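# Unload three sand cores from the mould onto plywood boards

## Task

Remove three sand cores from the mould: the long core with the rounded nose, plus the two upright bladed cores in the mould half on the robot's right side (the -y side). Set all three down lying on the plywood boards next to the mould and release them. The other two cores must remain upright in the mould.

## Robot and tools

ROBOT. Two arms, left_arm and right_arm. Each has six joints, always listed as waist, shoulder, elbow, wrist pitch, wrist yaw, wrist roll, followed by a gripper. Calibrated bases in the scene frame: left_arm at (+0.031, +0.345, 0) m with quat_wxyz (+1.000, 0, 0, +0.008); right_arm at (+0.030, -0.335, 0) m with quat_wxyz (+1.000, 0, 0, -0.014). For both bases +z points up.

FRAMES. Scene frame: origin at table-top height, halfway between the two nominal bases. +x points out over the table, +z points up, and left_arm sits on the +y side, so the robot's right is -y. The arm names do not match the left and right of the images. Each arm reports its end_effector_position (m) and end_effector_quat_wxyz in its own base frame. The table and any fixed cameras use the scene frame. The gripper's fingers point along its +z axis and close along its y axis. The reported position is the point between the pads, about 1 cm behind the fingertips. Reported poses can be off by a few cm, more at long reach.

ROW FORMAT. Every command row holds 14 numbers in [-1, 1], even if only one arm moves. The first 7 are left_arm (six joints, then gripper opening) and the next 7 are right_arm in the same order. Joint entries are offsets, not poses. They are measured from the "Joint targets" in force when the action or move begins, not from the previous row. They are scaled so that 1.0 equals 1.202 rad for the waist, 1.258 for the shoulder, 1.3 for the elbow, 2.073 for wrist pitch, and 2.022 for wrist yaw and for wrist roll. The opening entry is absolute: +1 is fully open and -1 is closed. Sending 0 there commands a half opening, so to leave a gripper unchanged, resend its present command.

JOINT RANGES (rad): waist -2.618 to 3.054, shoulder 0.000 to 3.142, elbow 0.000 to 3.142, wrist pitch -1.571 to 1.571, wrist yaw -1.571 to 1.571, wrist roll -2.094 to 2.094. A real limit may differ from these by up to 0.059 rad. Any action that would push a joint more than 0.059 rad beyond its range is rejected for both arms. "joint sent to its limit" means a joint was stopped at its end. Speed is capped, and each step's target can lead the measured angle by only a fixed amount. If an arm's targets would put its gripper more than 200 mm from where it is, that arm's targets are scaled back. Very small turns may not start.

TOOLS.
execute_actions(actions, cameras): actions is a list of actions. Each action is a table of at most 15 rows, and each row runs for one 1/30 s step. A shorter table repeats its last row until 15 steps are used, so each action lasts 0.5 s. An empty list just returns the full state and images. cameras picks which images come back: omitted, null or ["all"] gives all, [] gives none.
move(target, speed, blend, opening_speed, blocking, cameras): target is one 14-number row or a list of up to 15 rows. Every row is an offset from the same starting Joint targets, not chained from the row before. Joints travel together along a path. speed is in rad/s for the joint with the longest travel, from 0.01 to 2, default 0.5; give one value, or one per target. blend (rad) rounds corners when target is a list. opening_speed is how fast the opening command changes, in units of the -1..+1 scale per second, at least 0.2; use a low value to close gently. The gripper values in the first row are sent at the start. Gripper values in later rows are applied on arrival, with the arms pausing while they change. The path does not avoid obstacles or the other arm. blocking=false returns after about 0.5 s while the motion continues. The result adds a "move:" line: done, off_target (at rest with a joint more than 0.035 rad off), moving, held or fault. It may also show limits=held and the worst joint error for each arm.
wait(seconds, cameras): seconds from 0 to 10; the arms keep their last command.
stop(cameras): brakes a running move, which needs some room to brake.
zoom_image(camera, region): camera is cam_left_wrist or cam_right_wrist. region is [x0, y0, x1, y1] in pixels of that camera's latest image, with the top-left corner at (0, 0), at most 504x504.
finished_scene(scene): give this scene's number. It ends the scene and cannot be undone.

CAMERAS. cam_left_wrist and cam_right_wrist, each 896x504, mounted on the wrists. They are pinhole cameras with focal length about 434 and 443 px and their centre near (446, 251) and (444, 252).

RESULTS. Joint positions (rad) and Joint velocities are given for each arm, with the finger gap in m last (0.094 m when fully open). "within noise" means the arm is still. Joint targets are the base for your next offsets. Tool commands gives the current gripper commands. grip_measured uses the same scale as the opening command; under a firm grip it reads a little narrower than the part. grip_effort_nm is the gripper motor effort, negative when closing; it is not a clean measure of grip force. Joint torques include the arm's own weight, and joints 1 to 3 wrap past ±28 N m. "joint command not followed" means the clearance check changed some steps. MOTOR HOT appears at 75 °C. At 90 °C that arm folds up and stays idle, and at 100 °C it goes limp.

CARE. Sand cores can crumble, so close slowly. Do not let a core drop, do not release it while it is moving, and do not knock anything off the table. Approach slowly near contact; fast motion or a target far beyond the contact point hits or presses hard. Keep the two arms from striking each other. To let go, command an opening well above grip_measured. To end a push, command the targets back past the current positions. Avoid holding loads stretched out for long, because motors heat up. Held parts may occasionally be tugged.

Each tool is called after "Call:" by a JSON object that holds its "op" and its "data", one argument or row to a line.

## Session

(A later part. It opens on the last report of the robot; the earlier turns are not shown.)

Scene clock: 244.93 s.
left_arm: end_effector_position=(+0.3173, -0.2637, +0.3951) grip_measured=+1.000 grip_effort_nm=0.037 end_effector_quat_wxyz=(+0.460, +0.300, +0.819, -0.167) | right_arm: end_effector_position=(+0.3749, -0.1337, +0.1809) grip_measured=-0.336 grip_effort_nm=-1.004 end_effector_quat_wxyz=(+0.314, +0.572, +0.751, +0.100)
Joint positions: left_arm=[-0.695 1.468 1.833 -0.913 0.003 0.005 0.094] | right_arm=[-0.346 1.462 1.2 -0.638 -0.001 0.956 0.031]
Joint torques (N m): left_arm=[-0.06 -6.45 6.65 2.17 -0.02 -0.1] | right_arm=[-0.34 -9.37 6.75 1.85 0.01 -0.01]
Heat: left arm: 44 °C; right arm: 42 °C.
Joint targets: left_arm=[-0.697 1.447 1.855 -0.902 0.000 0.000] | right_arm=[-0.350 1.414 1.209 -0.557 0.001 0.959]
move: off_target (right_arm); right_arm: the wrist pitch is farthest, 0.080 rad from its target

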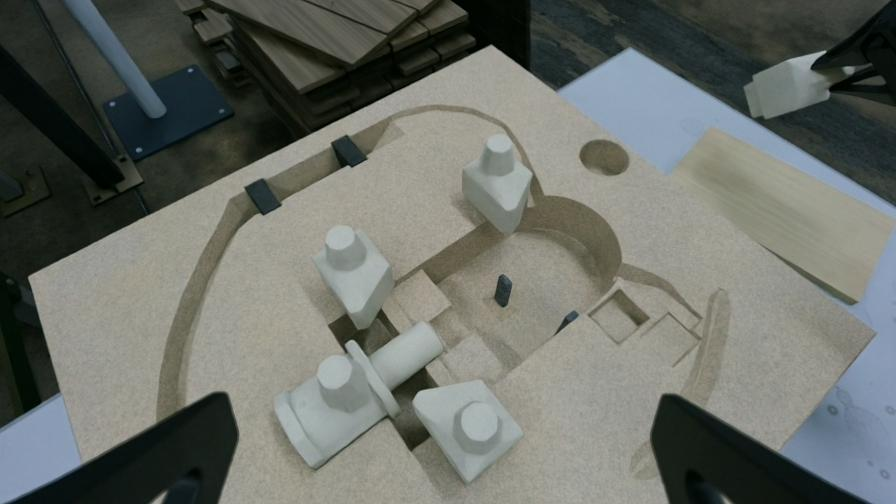

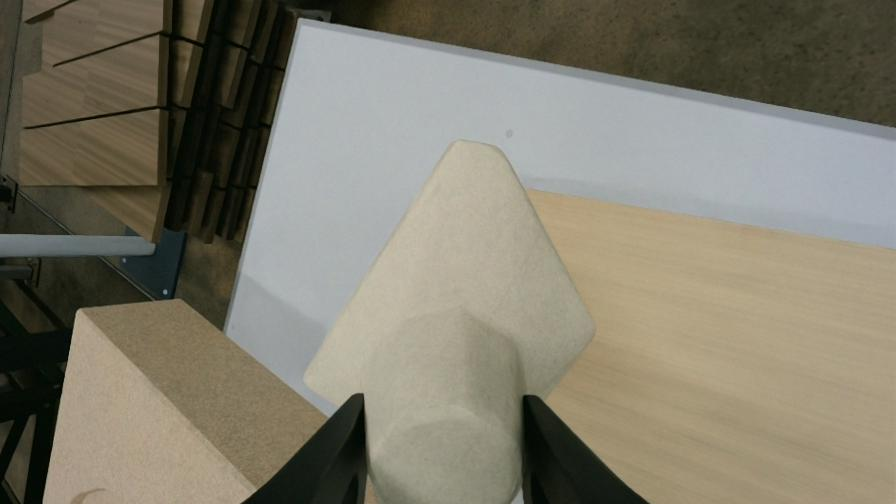

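Call:
{"op": "move", "data": {
  "target": [0,0,0,0,0,0,1,0,-0.25,-0.60,0.46,0,0,-0.6],
  "speed": 0.5,
  "cameras": ["cam_right_wrist", "cam_left_wrist"]
}}

Scene clock: 251.10 s.
left_arm: end_effector_position=(+0.3173, -0.2637, +0.3951) grip_measured=+1.000 grip_effort_nm=0.012 end_effector_quat_wxyz=(+0.460, +0.300, +0.819, -0.167) | right_arm: end_effector_position=(+0.3376, -0.1203, +0.1367) grip_measured=-0.336 grip_effort_nm=-1.009 end_effector_quat_wxyz=(+0.512, +0.511, +0.671, +0.163)
Joint positions: left_arm=[-0.695 1.468 1.833 -0.913 0.003 0.005 0.094] | right_arm=[-0.346 1.139 0.418 0.284 -0.001 0.958 0.031]
Joint torques (N m): left_arm=[-0.02 -6.45 6.65 2.15 0 -0.12] | right_arm=[-0.34 -5.96 6.75 2.55 0 -0.02]
Joint targets: left_arm=[-0.697 1.447 1.855 -0.902 0.000 0.000] | right_arm=[-0.350 1.100 0.429 0.397 0.001 0.960]
move: off_target (right_arm); right_arm: the wrist pitch is farthest, 0.112 rad from its target

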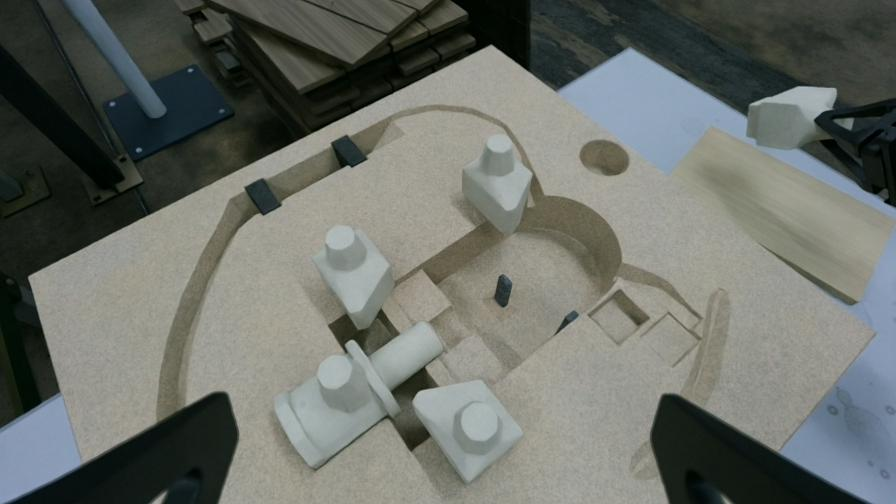

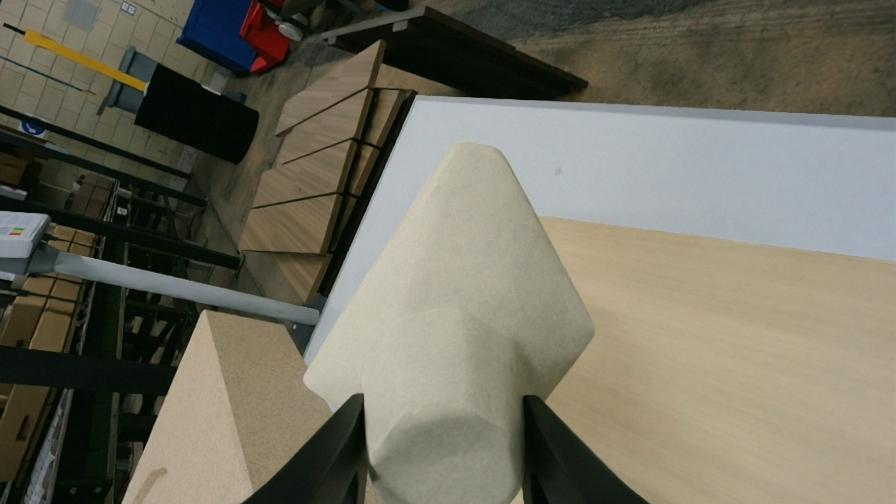

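Call:
{"op": "move", "data": {
  "target": [0,0,0,0,0,0,1,0,0.204,-0.112,0.221,0,0,-0.6],
  "speed": 0.25,
  "cameras": ["cam_right_wrist", "cam_left_wrist"]
}}

Call:
{"op": "zoom_image", "data": {
  "camera": "cam_left_wrist",
  "region": [700, 80, 896, 280]
}}

Scene clock: 259.60 s.
left_arm: end_effector_position=(+0.3173, -0.2637, +0.3951) grip_measured=+1.000 grip_effort_nm=0.007 end_effector_quat_wxyz=(+0.460, +0.300, +0.819, -0.167) | right_arm: end_effector_position=(+0.3448, -0.1229, +0.1027) grip_measured=-0.336 grip_effort_nm=-1.004 end_effector_quat_wxyz=(+0.547, +0.497, +0.651, +0.174)
Joint positions: left_arm=[-0.695 1.468 1.833 -0.913 0.003 0.005 0.094] | right_arm=[-0.346 1.363 0.275 0.738 -0.001 0.959 0.031]
Joint torques (N m): left_arm=[-0.13 -6.45 6.67 2.16 0 -0.11] | right_arm=[-0.34 -3.89 5.45 2.61 0.01 -0.03]
Joint targets: left_arm=[-0.697 1.447 1.855 -0.902 0.000 0.000] | right_arm=[-0.350 1.357 0.283 0.855 0.001 0.960]
move: off_target (right_arm); right_arm: the wrist pitch is farthest, 0.117 rad from its target

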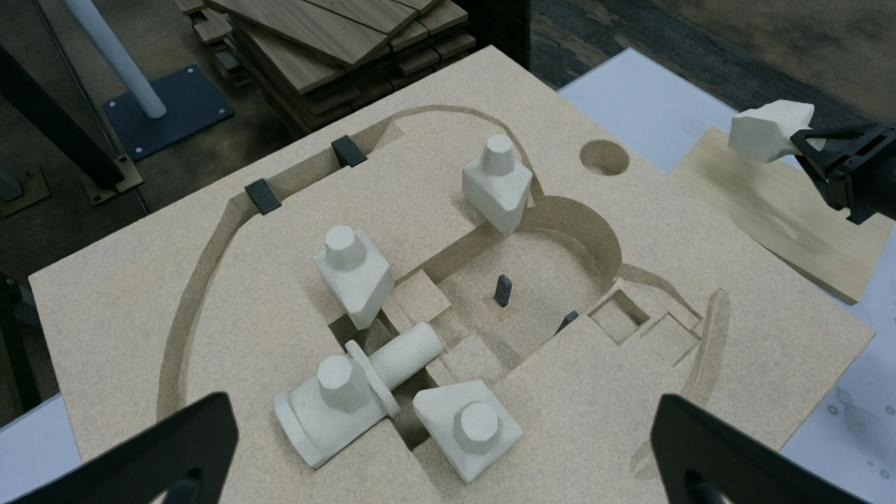

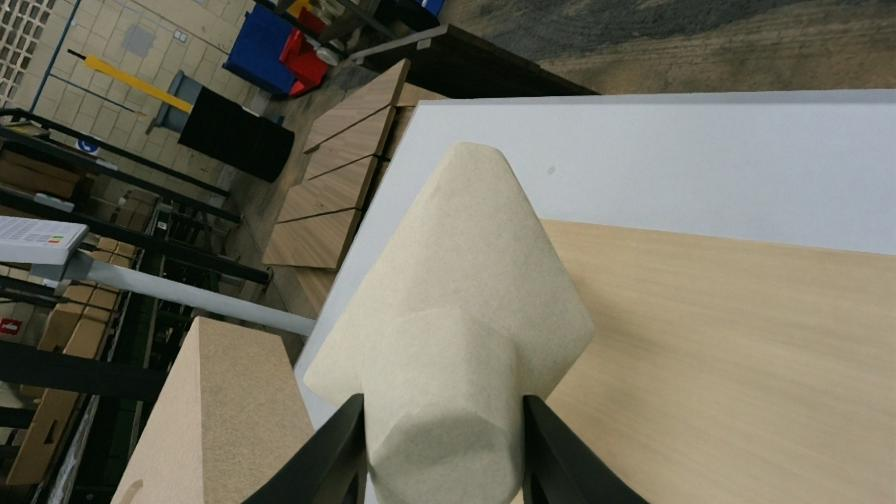

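Scaled by 2.520.

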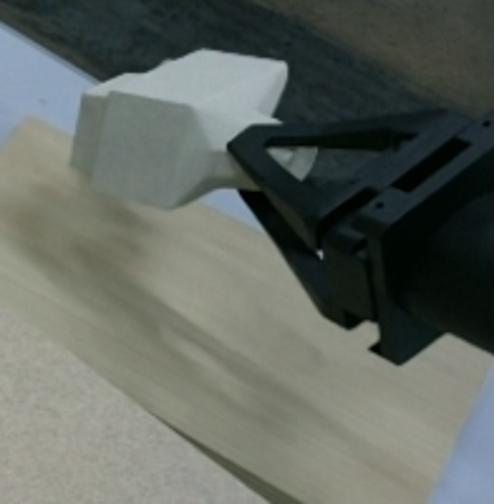

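Call:
{"op": "move", "data": {
  "target": [0,0,0,0,0,0,1,0,0.064,-0.033,0.06,0,0,-0.6],
  "speed": 0.15,
  "cameras": ["cam_left_wrist"]
}}

Call:
{"op": "zoom_image", "data": {
  "camera": "cam_left_wrist",
  "region": [700, 80, 896, 280]
}}

Scene clock: 265.47 s.
left_arm: end_effector_position=(+0.3173, -0.2637, +0.3951) grip_measured=+1.000 grip_effort_nm=0.027 end_effector_quat_wxyz=(+0.460, +0.300, +0.819, -0.167) | right_arm: end_effector_position=(+0.3417, -0.1218, +0.0881) grip_measured=-0.336 grip_effort_nm=-1.004 end_effector_quat_wxyz=(+0.548, +0.496, +0.651, +0.174)
Joint positions: left_arm=[-0.695 1.468 1.833 -0.913 0.003 0.005 0.094] | right_arm=[-0.346 1.442 0.233 0.863 -0.001 0.959 0.031]
Joint torques (N m): left_arm=[-0.21 -6.42 6.6 2.17 0 -0.12] | right_arm=[-0.36 -3.99 4.92 2.61 0 -0.03]
Heat: left arm: 44 °C; right arm: 48 °C.
Joint targets: left_arm=[-0.697 1.447 1.855 -0.902 0.000 0.000] | right_arm=[-0.350 1.437 0.240 0.979 0.001 0.959]
move: off_target (right_arm); right_arm: the wrist pitch is farthest, 0.117 rad from its target
Images, in order: cam_left_wrist.

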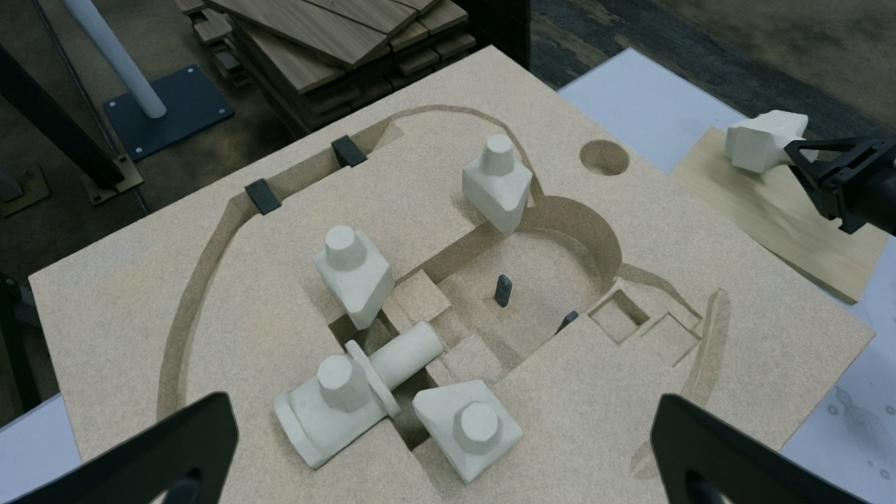

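Scaled by 2.520.

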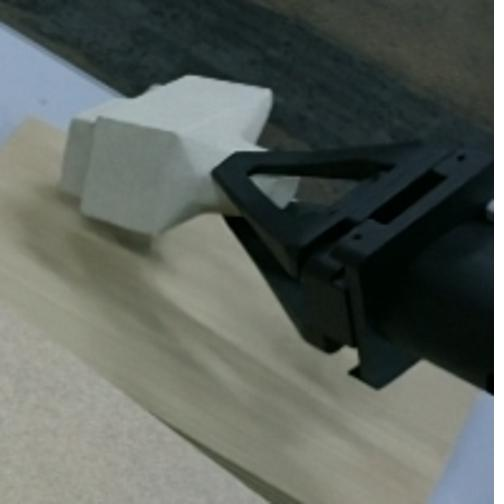

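Call:
{"op": "move", "data": {
  "target": [0,0,0,0,0,0,1,0,0.035,-0.018,0.034,0,0,-0.6],
  "speed": 0.12,
  "cameras": ["cam_left_wrist"]
}}

Call:
{"op": "zoom_image", "data": {
  "camera": "cam_left_wrist",
  "region": [700, 80, 896, 280]
}}

Scene clock: 269.73 s.
left_arm: end_effector_position=(+0.3173, -0.2637, +0.3951) grip_measured=+1.000 grip_effort_nm=0.022 end_effector_quat_wxyz=(+0.460, +0.300, +0.819, -0.167) | right_arm: end_effector_position=(+0.3396, -0.1210, +0.0814) grip_measured=-0.336 grip_effort_nm=-0.999 end_effector_quat_wxyz=(+0.550, +0.496, +0.650, +0.174)
Joint positions: left_arm=[-0.695 1.468 1.833 -0.913 0.003 0.005 0.094] | right_arm=[-0.346 1.486 0.211 0.933 -0.001 0.959 0.031]
Joint torques (N m): left_arm=[-0.1 -6.45 6.67 2.14 -0.01 -0.12] | right_arm=[-0.34 -4.03 4.57 2.63 0.01 -0.03]
Joint targets: left_arm=[-0.697 1.447 1.855 -0.902 0.000 0.000] | right_arm=[-0.350 1.481 0.217 1.050 0.001 0.959]
move: off_target (right_arm); right_arm: the wrist pitch is farthest, 0.116 rad from its target
Images, in order: cam_left_wrist.

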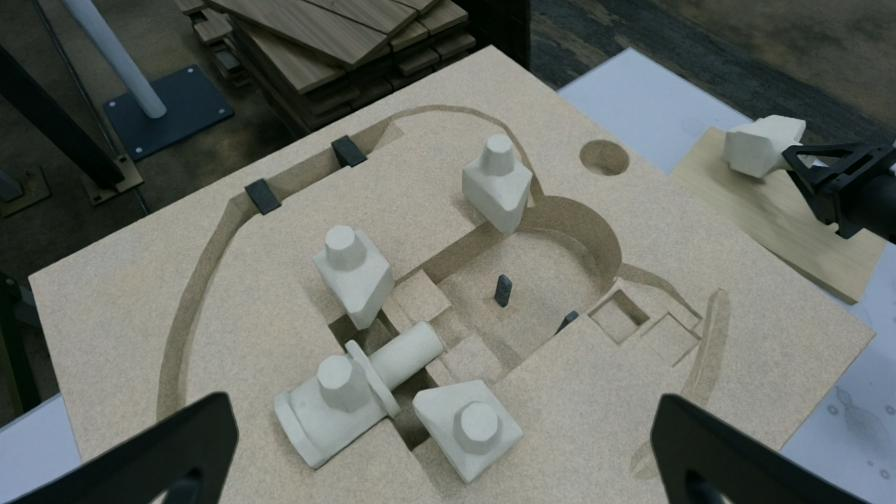

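Scaled by 2.520.

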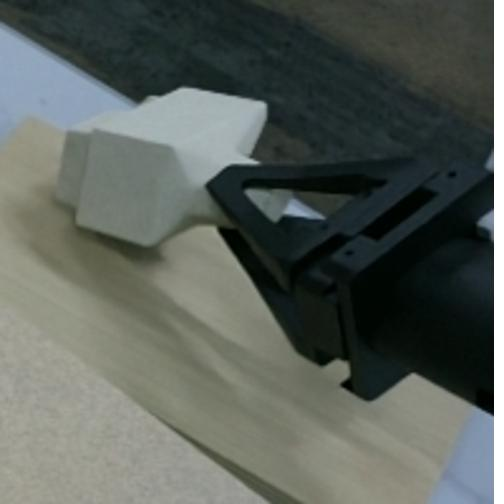

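Call:
{"op": "move", "data": {
  "target": [0,0,0,0,0,0,1,0,0.042,-0.02,0.037,0,0,-0.6],
  "speed": 0.1,
  "cameras": ["cam_left_wrist"]
}}

Call:
{"op": "zoom_image", "data": {
  "camera": "cam_left_wrist",
  "region": [700, 80, 896, 280]
}}

Scene clock: 274.27 s.
left_arm: end_effector_position=(+0.3173, -0.2637, +0.3951) grip_measured=+1.000 grip_effort_nm=0.017 end_effector_quat_wxyz=(+0.460, +0.300, +0.819, -0.167) | right_arm: end_effector_position=(+0.3374, -0.1202, +0.0755) grip_measured=-0.336 grip_effort_nm=-1.009 end_effector_quat_wxyz=(+0.553, +0.494, +0.647, +0.176)
Joint positions: left_arm=[-0.695 1.468 1.833 -0.913 0.003 0.005 0.094] | right_arm=[-0.346 1.537 0.187 1.018 -0.001 0.959 0.031]
Joint torques (N m): left_arm=[-0.14 -6.43 6.69 2.17 0 -0.13] | right_arm=[-0.36 -3.99 4.1 2.52 0.01 -0.03]
Joint targets: left_arm=[-0.697 1.447 1.855 -0.902 0.000 0.000] | right_arm=[-0.350 1.534 0.191 1.126 0.001 0.960]
move: off_target (right_arm); right_arm: the wrist pitch is farthest, 0.109 rad from its target
Images, in order: cam_left_wrist.

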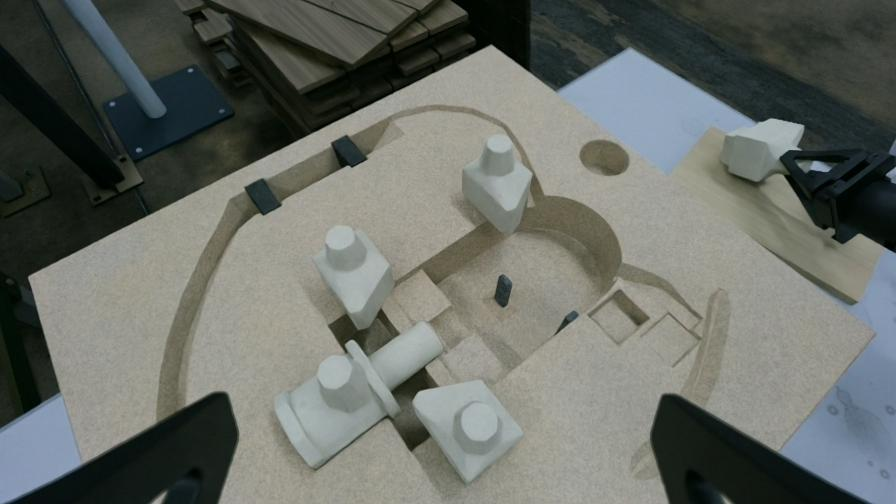

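Scaled by 2.520.

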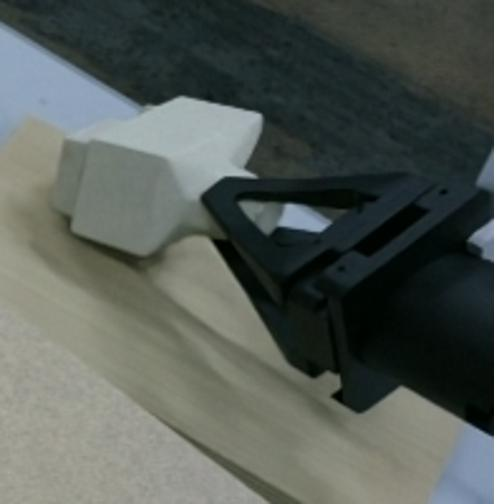

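Call:
{"op": "move", "data": {
  "target": [0,0,0,0,0,0,1,0,0.045,-0.02,0.05,0,0,-0.6],
  "speed": 0.1,
  "cameras": ["cam_left_wrist"]
}}

Call:
{"op": "zoom_image", "data": {
  "camera": "cam_left_wrist",
  "region": [700, 80, 896, 280]
}}

Scene clock: 278.47 s.
left_arm: end_effector_position=(+0.3173, -0.2637, +0.3951) grip_measured=+1.000 grip_effort_nm=0.027 end_effector_quat_wxyz=(+0.460, +0.300, +0.819, -0.167) | right_arm: end_effector_position=(+0.3357, -0.1196, +0.0733) grip_measured=-0.336 grip_effort_nm=-1.004 end_effector_quat_wxyz=(+0.563, +0.489, +0.641, +0.179)
Joint positions: left_arm=[-0.695 1.468 1.833 -0.913 0.003 0.005 0.094] | right_arm=[-0.346 1.592 0.162 1.124 -0.001 0.959 0.031]
Joint torques (N m): left_arm=[-0.16 -6.45 6.65 2.19 -0.01 -0.13] | right_arm=[-0.35 -4.03 3.6 2.53 0.01 -0.04]
Joint targets: left_arm=[-0.697 1.447 1.855 -0.902 0.000 0.000] | right_arm=[-0.350 1.591 0.165 1.230 0.001 0.960]
move: off_target (right_arm); right_arm: the wrist pitch is farthest, 0.106 rad from its target
Images, in order: cam_left_wrist.

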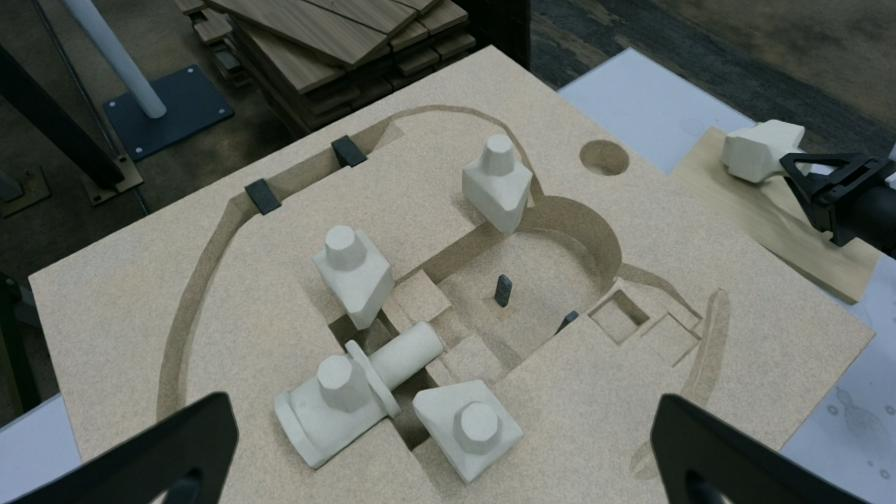

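Scaled by 2.520.

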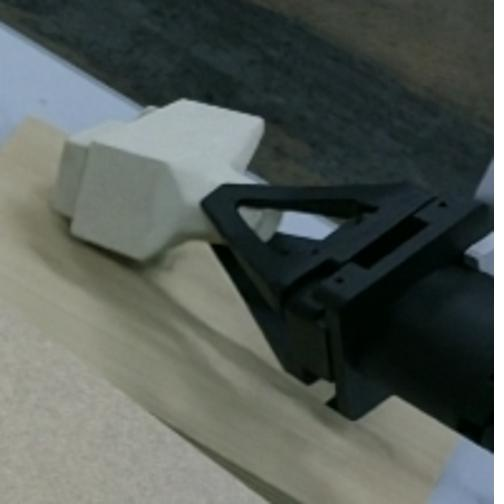

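Call:
{"op": "move", "data": {
  "target": [0,0,0,0,0,0,1,0,0.05,0,0.03,0,0,-0.6],
  "speed": 0.1,
  "cameras": ["cam_left_wrist"]
}}

Call:
{"op": "zoom_image", "data": {
  "camera": "cam_left_wrist",
  "region": [700, 80, 896, 280]
}}

Scene clock: 282.73 s.
left_arm: end_effector_position=(+0.3173, -0.2637, +0.3951) grip_measured=+1.000 grip_effort_nm=0.022 end_effector_quat_wxyz=(+0.460, +0.300, +0.819, -0.167) | right_arm: end_effector_position=(+0.3382, -0.1205, +0.0709) grip_measured=-0.336 grip_effort_nm=-1.004 end_effector_quat_wxyz=(+0.569, +0.487, +0.638, +0.181)
Joint positions: left_arm=[-0.695 1.468 1.833 -0.913 0.003 0.005 0.094] | right_arm=[-0.346 1.653 0.162 1.2 -0.001 0.959 0.031]
Joint torques (N m): left_arm=[-0.09 -6.43 6.6 2.18 0.01 -0.11] | right_arm=[-0.36 -4.01 3.36 2.4 0.01 -0.03]
Joint targets: left_arm=[-0.697 1.447 1.855 -0.903 0.000 0.000] | right_arm=[-0.350 1.654 0.165 1.292 0.001 0.960]
move: off_target (right_arm); right_arm: the wrist pitch is farthest, 0.092 rad from its target
Images, in order: cam_left_wrist.

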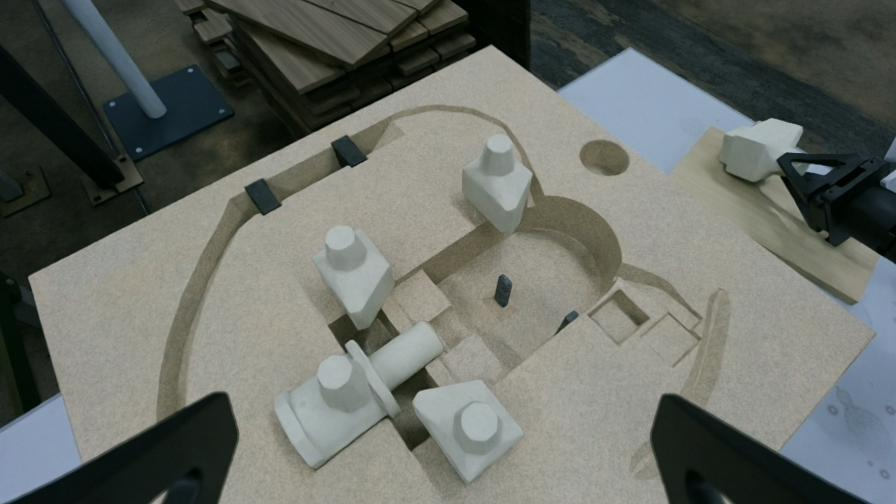

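Scaled by 2.520.

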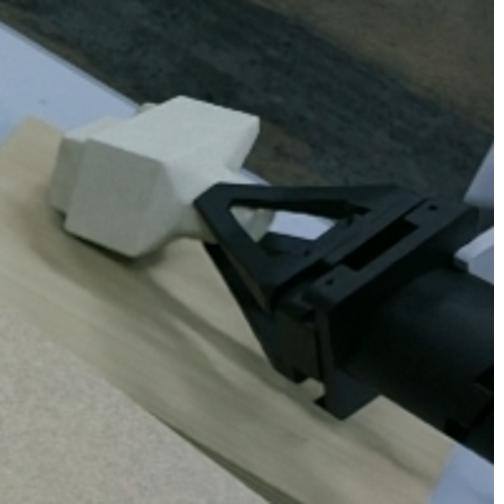

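Call:
{"op": "move", "data": {
  "target": [0,0,0,0,0,0,1,0,0.07,0,0.035,0,0,-0.6],
  "speed": 0.1,
  "cameras": ["cam_left_wrist"]
}}

Call:
{"op": "zoom_image", "data": {
  "camera": "cam_left_wrist",
  "region": [700, 80, 896, 280]
}}

Scene clock: 286.63 s.
left_arm: end_effector_position=(+0.3173, -0.2637, +0.3951) grip_measured=+1.000 grip_effort_nm=0.017 end_effector_quat_wxyz=(+0.460, +0.300, +0.819, -0.167) | right_arm: end_effector_position=(+0.3411, -0.1215, +0.0675) grip_measured=-0.336 grip_effort_nm=-1.004 end_effector_quat_wxyz=(+0.577, +0.483, +0.633, +0.183)
Joint positions: left_arm=[-0.695 1.468 1.833 -0.913 0.003 0.005 0.094] | right_arm=[-0.346 1.736 0.162 1.304 -0.001 0.959 0.031]
Joint torques (N m): left_arm=[-0.1 -6.5 6.69 2.15 0 -0.11] | right_arm=[-0.38 -3.95 2.96 2.1 0 -0.03]
Joint targets: left_arm=[-0.697 1.447 1.855 -0.903 0.000 0.000] | right_arm=[-0.350 1.742 0.165 1.365 0.001 0.960]
move: off_target (right_arm); right_arm: the wrist pitch is farthest, 0.060 rad from its target
Images, in order: cam_left_wrist.

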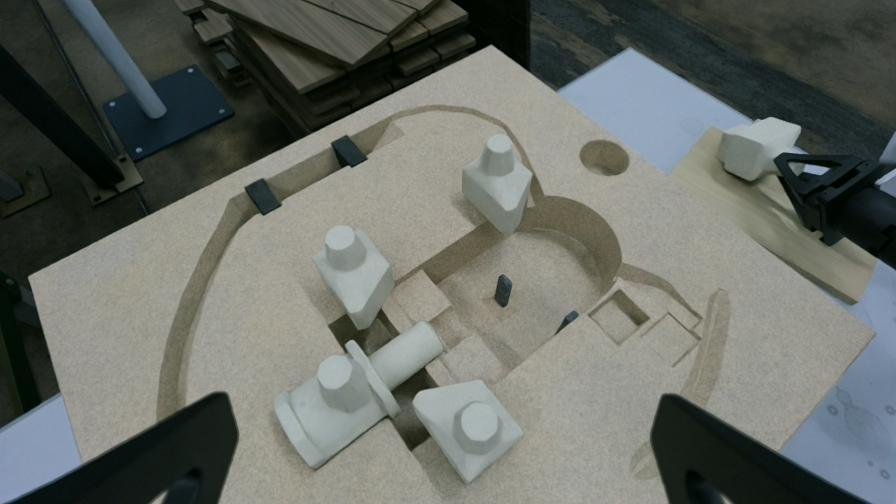

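Scaled by 2.520.

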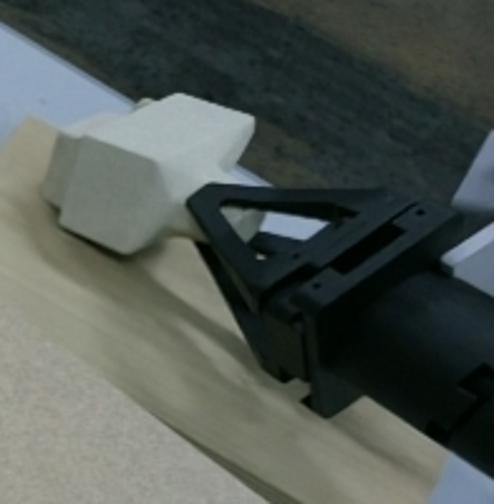

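Call:
{"op": "move", "data": {
  "target": [0,0,0,0,0,0,1,0,0.08,0,0.02,0,0,-0.6],
  "speed": 0.1,
  "cameras": ["cam_left_wrist"]
}}

Call:
{"op": "zoom_image", "data": {
  "camera": "cam_left_wrist",
  "region": [700, 80, 896, 280]
}}

Scene clock: 290.27 s.
left_arm: end_effector_position=(+0.3173, -0.2637, +0.3951) grip_measured=+1.000 grip_effort_nm=0.012 end_effector_quat_wxyz=(+0.460, +0.300, +0.819, -0.167) | right_arm: end_effector_position=(+0.3434, -0.1206, +0.0616) grip_measured=-0.336 grip_effort_nm=-1.004 end_effector_quat_wxyz=(+0.582, +0.478, +0.631, +0.189)
Joint positions: left_arm=[-0.695 1.468 1.833 -0.913 0.003 0.005 0.094] | right_arm=[-0.346 1.827 0.162 1.411 -0.011 0.959 0.031]
Joint torques (N m): left_arm=[-0.09 -6.5 6.72 2.17 -0.01 -0.11] | right_arm=[-0.35 -3.54 2.5 1.49 0.1 -0.03]
Joint targets: left_arm=[-0.697 1.447 1.855 -0.903 0.000 0.000] | right_arm=[-0.350 1.842 0.165 1.406 0.001 0.960]
move: done
Images, in order: cam_left_wrist.

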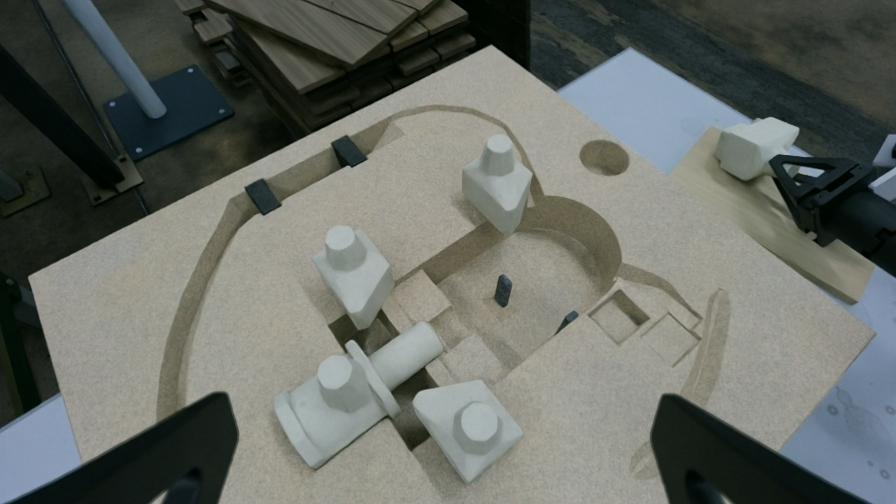

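Scaled by 2.520.

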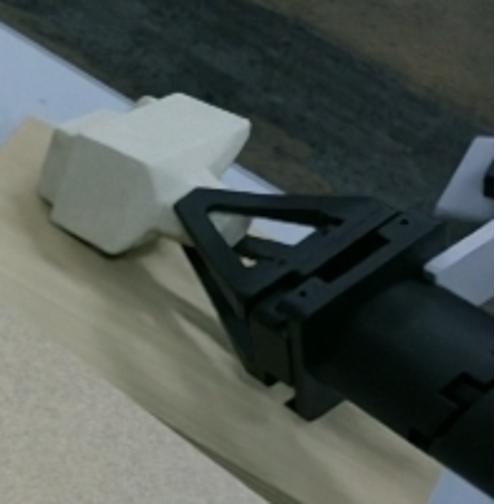

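Call:
{"op": "move", "data": {
  "target": [0,0,0,0,0,0,1,0,0.06,0,0.05,0,0,-0.6],
  "speed": 0.1,
  "cameras": ["cam_left_wrist"]
}}

Call:
{"op": "zoom_image", "data": {
  "camera": "cam_left_wrist",
  "region": [700, 80, 896, 280]
}}

Scene clock: 294.10 s.
left_arm: end_effector_position=(+0.3173, -0.2637, +0.3951) grip_measured=+1.000 grip_effort_nm=0.017 end_effector_quat_wxyz=(+0.460, +0.300, +0.819, -0.167) | right_arm: end_effector_position=(+0.3448, -0.1212, +0.0593) grip_measured=-0.336 grip_effort_nm=-1.004 end_effector_quat_wxyz=(+0.590, +0.473, +0.625, +0.191)
Joint positions: left_arm=[-0.695 1.468 1.833 -0.913 0.003 0.005 0.094] | right_arm=[-0.346 1.903 0.162 1.509 -0.011 0.959 0.031]
Joint torques (N m): left_arm=[-0.03 -6.39 6.63 2.14 -0.01 -0.12] | right_arm=[-0.35 -3.74 2.14 1.55 0.1 -0.03]
Joint targets: left_arm=[-0.697 1.447 1.855 -0.903 0.000 0.000] | right_arm=[-0.350 1.918 0.165 1.510 0.001 0.960]
move: done
Images, in order: cam_left_wrist.

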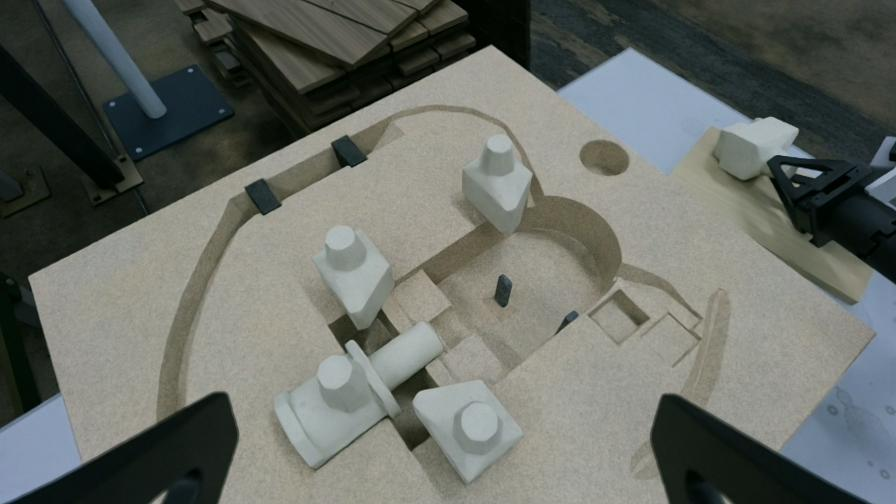

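Scaled by 2.520.

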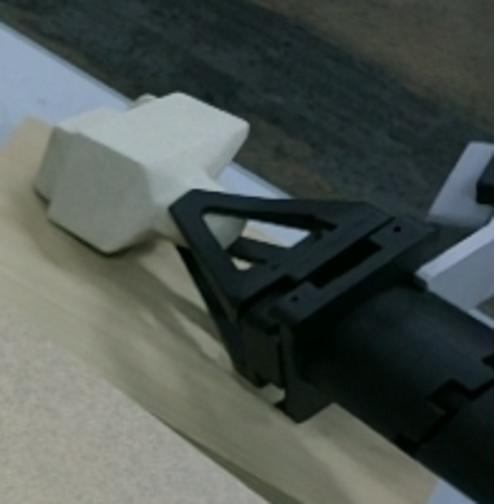

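Call:
{"op": "move", "data": {
  "target": [0,0,0,0,0,0,1,0,0,0,0,0,0,-0.22],
  "opening_speed": 0.2,
  "cameras": ["cam_left_wrist","cam_right_wrist"]
}}

Call:
{"op": "zoom_image", "data": {
  "camera": "cam_left_wrist",
  "region": [700, 80, 896, 280]
}}

Scene clock: 298.17 s.
left_arm: end_effector_position=(+0.3173, -0.2637, +0.3951) grip_measured=+1.000 grip_effort_nm=0.027 end_effector_quat_wxyz=(+0.460, +0.300, +0.819, -0.167) | right_arm: end_effector_position=(+0.3434, -0.1213, +0.0533) grip_measured=-0.223 grip_effort_nm=0.168 end_effector_quat_wxyz=(+0.582, +0.479, +0.630, +0.187)
Joint positions: left_arm=[-0.695 1.468 1.833 -0.913 0.003 0.005 0.094] | right_arm=[-0.346 1.909 0.162 1.493 -0.007 0.959 0.037]
Joint torques (N m): left_arm=[-0.08 -6.49 6.69 2.16 0.01 -0.11] | right_arm=[-0.36 -4.26 2.09 1.7 0.05 -0.03]
Joint targets: left_arm=[-0.697 1.447 1.855 -0.903 0.000 0.000] | right_arm=[-0.350 1.918 0.165 1.510 0.000 0.960]
move: done

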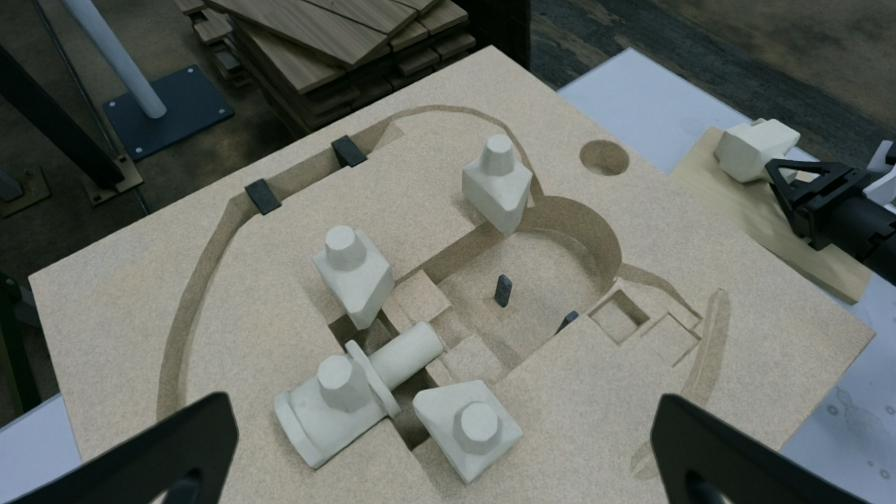

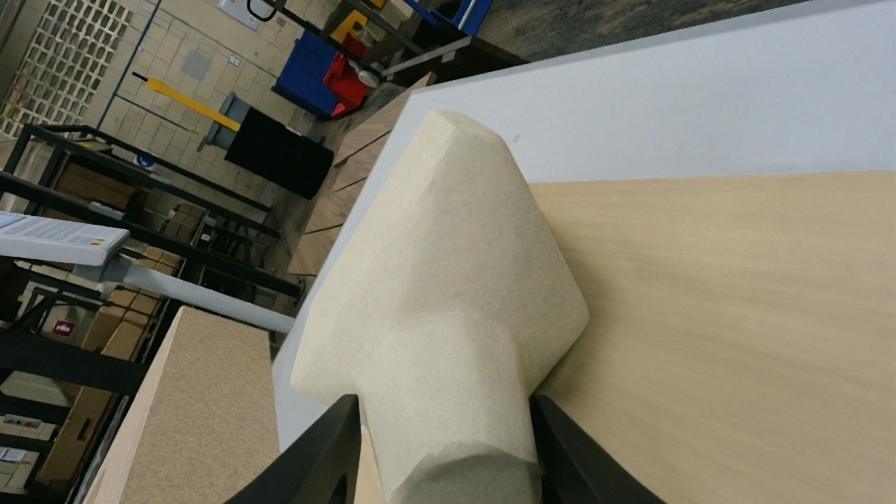

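Scaled by 2.520.

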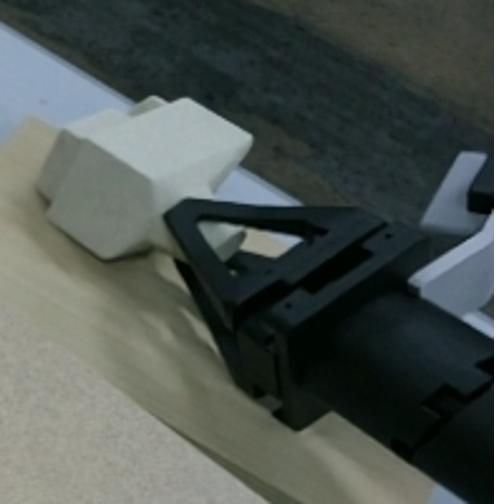

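Call:
{"op": "move", "data": {
  "target": [
    [0,0,0,0,0,0,1,0,0,0,0,0,0,-0.1],
    [0,0,0,0,0,0,1,-0.08,-0.055,0,-0.03,0,0,-0.1]
  ],
  "opening_speed": 0.2,
  "speed": 0.1,
  "cameras": ["cam_left_wrist","cam_right_wrist"]
}}

Call:
{"op": "zoom_image", "data": {
  "camera": "cam_left_wrist",
  "region": [700, 80, 896, 280]
}}

Scene clock: 305.83 s.
left_arm: end_effector_position=(+0.3173, -0.2637, +0.3951) grip_measured=+1.000 grip_effort_nm=0.012 end_effector_quat_wxyz=(+0.460, +0.300, +0.819, -0.167) | right_arm: end_effector_position=(+0.3302, -0.1517, +0.0537) grip_measured=-0.102 grip_effort_nm=0.144 end_effector_quat_wxyz=(+0.585, +0.509, +0.611, +0.160)
Joint positions: left_arm=[-0.695 1.468 1.833 -0.913 0.003 0.005 0.094] | right_arm=[-0.439 1.874 0.162 1.445 -0.011 0.959 0.042]
Joint torques (N m): left_arm=[-0.05 -6.43 6.6 2.14 0 -0.1] | right_arm=[-0.62 -6.98 2.28 1.57 0.11 -0.03]
Joint targets: left_arm=[-0.697 1.447 1.855 -0.903 0.000 0.000] | right_arm=[-0.446 1.849 0.165 1.448 0.000 0.960]
move: done

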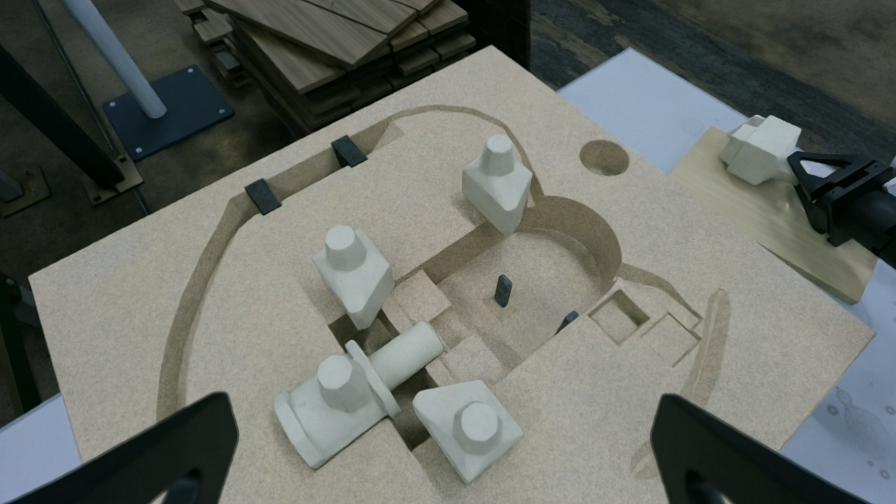

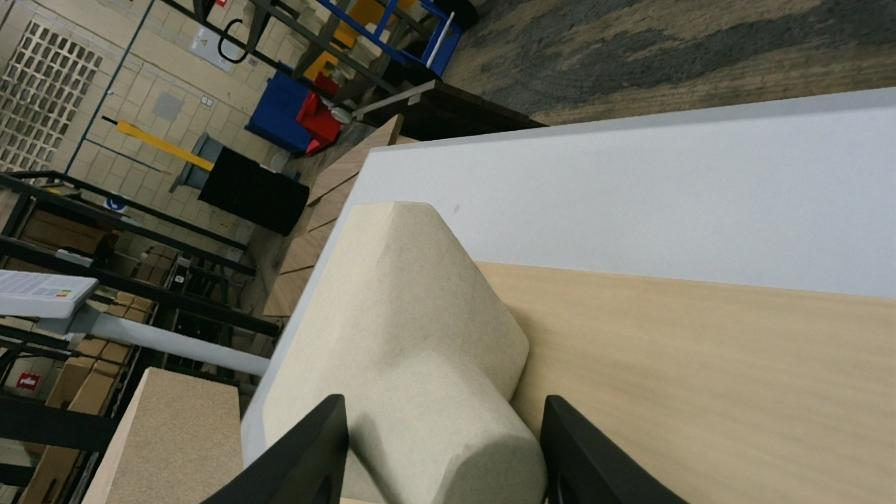

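Scaled by 2.520.

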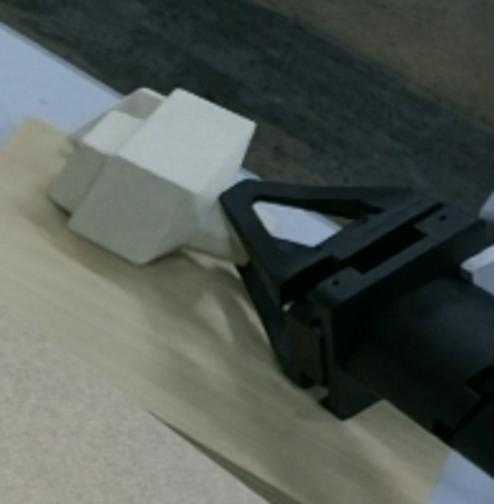

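Call:
{"op": "move", "data": {
  "target": [0,0,0,0,0,0,1,-0.02,-0.09,0,-0.03,0,0,-0.02],
  "opening_speed": 0.2,
  "speed": 0.1,
  "cameras": ["cam_left_wrist","cam_right_wrist"]
}}

Call:
{"op": "zoom_image", "data": {
  "camera": "cam_left_wrist",
  "region": [700, 80, 896, 280]
}}

Scene clock: 310.50 s.
left_arm: end_effector_position=(+0.3173, -0.2637, +0.3951) grip_measured=+1.000 grip_effort_nm=0.022 end_effector_quat_wxyz=(+0.460, +0.300, +0.819, -0.167) | right_arm: end_effector_position=(+0.3285, -0.1620, +0.0815) grip_measured=-0.023 grip_effort_nm=0.164 end_effector_quat_wxyz=(+0.612, +0.505, +0.588, +0.157)
Joint positions: left_arm=[-0.695 1.468 1.833 -0.913 0.003 0.005 0.094] | right_arm=[-0.463 1.756 0.162 1.39 -0.005 0.959 0.046]
Joint torques (N m): left_arm=[-0.14 -6.52 6.68 2.14 -0.01 -0.12] | right_arm=[-0.64 -6.13 2.88 1.5 0.03 -0.03]
Joint targets: left_arm=[-0.697 1.447 1.855 -0.903 0.000 0.000] | right_arm=[-0.470 1.735 0.165 1.385 0.000 0.960]
move: done

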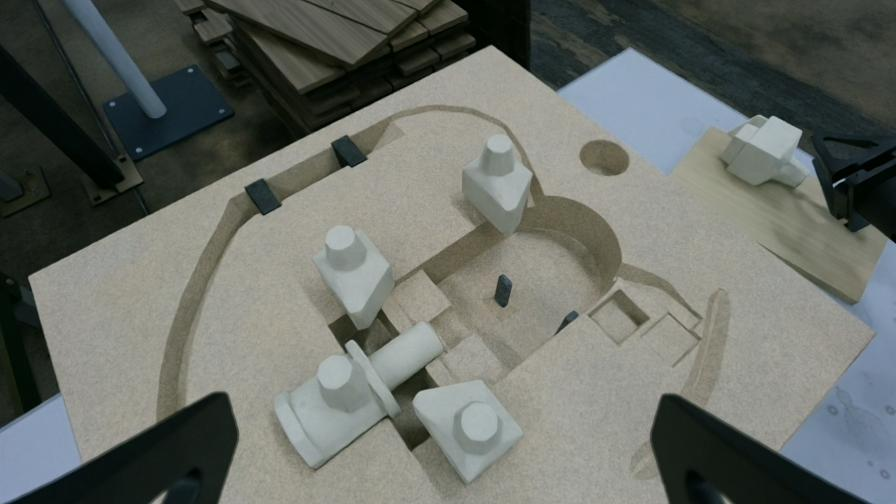

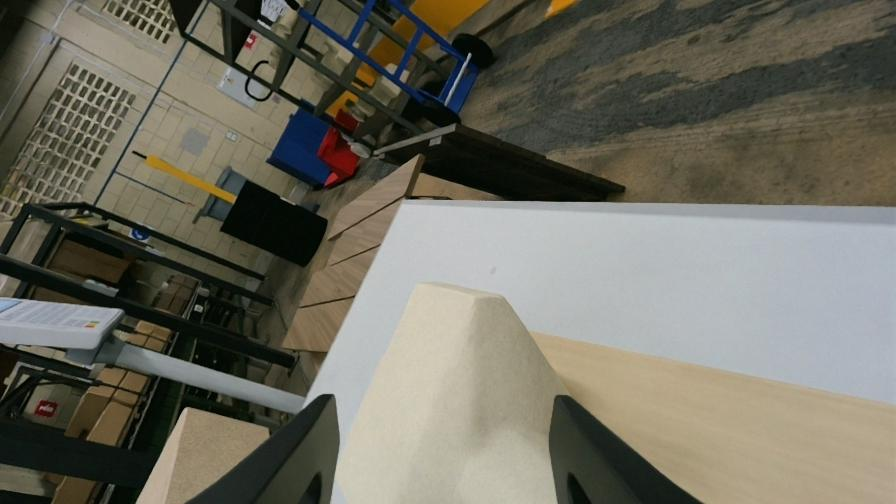

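Scaled by 2.520.

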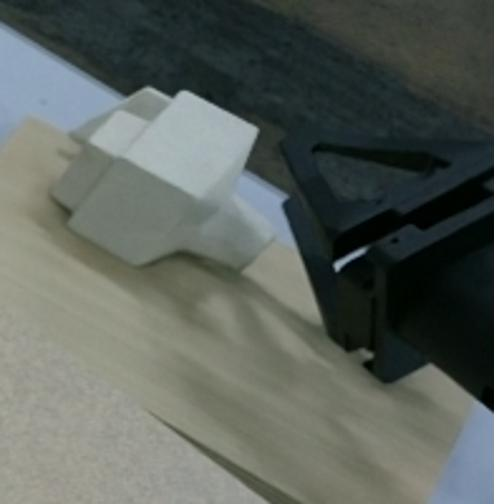

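Call:
{"op": "move", "data": {
  "target": [
    [0,0,0,0,0,0,1,0,-0.3,0,-0.05,0,0,0.2],
    [0.1406,0.366,0.325,-0.253,0,0,1,0,-0.23,1,-0.9,0,-0.475,1]
  ],
  "speed": [0.4,0.7],
  "blend": [0.1,0]
}}

Call:
{"op": "zoom_image", "data": {
  "camera": "cam_left_wrist",
  "region": [250, 100, 650, 504]
}}

Scene clock: 322.57 s.
left_arm: end_effector_position=(+0.3727, -0.2201, +0.2961) grip_measured=+1.000 grip_effort_nm=0.022 end_effector_quat_wxyz=(+0.245, +0.258, +0.932, -0.068) | right_arm: end_effector_position=(+0.4050, -0.2002, +0.3287) grip_measured=+0.997 grip_effort_nm=0.178 end_effector_quat_wxyz=(+0.511, +0.197, +0.828, -0.117)
Joint positions: left_arm=[-0.534 1.891 2.254 -1.42 0.003 0.005 0.094] | right_arm=[-0.463 1.437 1.439 -0.468 -0.005 0.007 0.094]
Joint torques (N m): left_arm=[0.57 -6.64 6.24 1.33 0 -0.12] | right_arm=[-0.61 -4.67 8.35 1.34 0.04 -0.12]
Joint targets: left_arm=[-0.528 1.907 2.277 -1.427 0.000 0.000] | right_arm=[-0.470 1.446 1.465 -0.480 0.000 -0.001]
move: done

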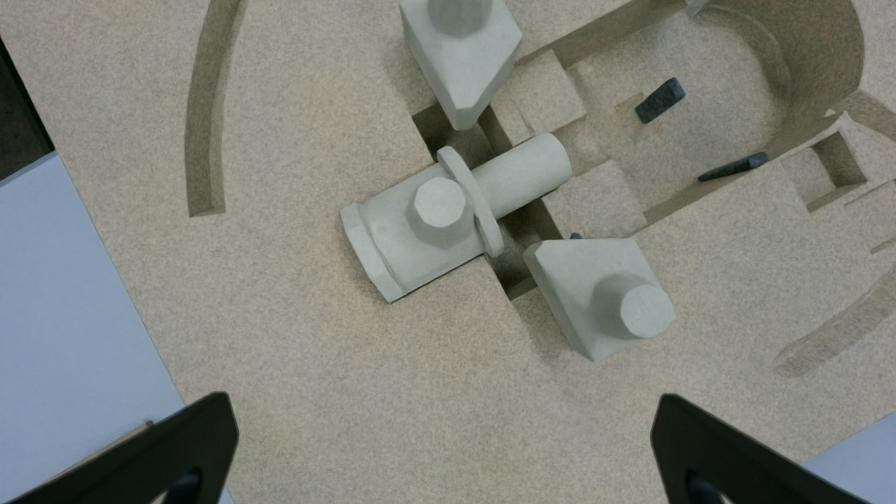

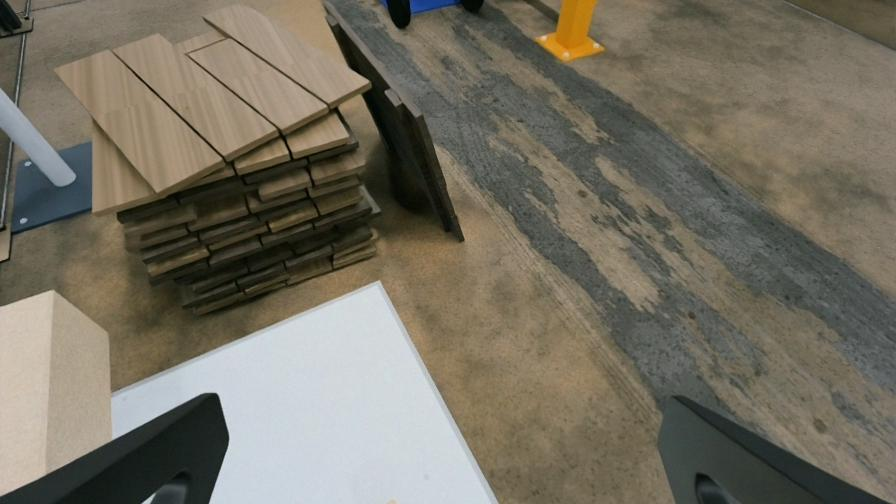

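Scaled by 1.248.

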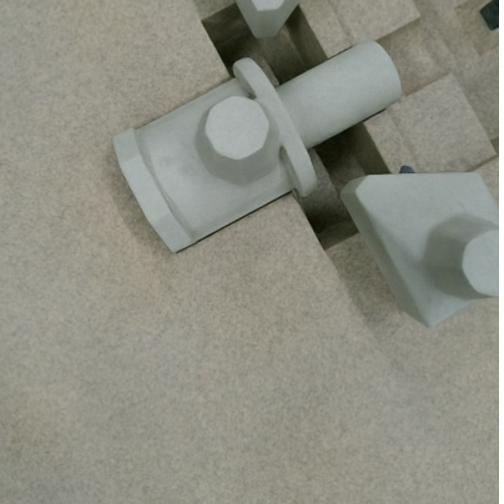

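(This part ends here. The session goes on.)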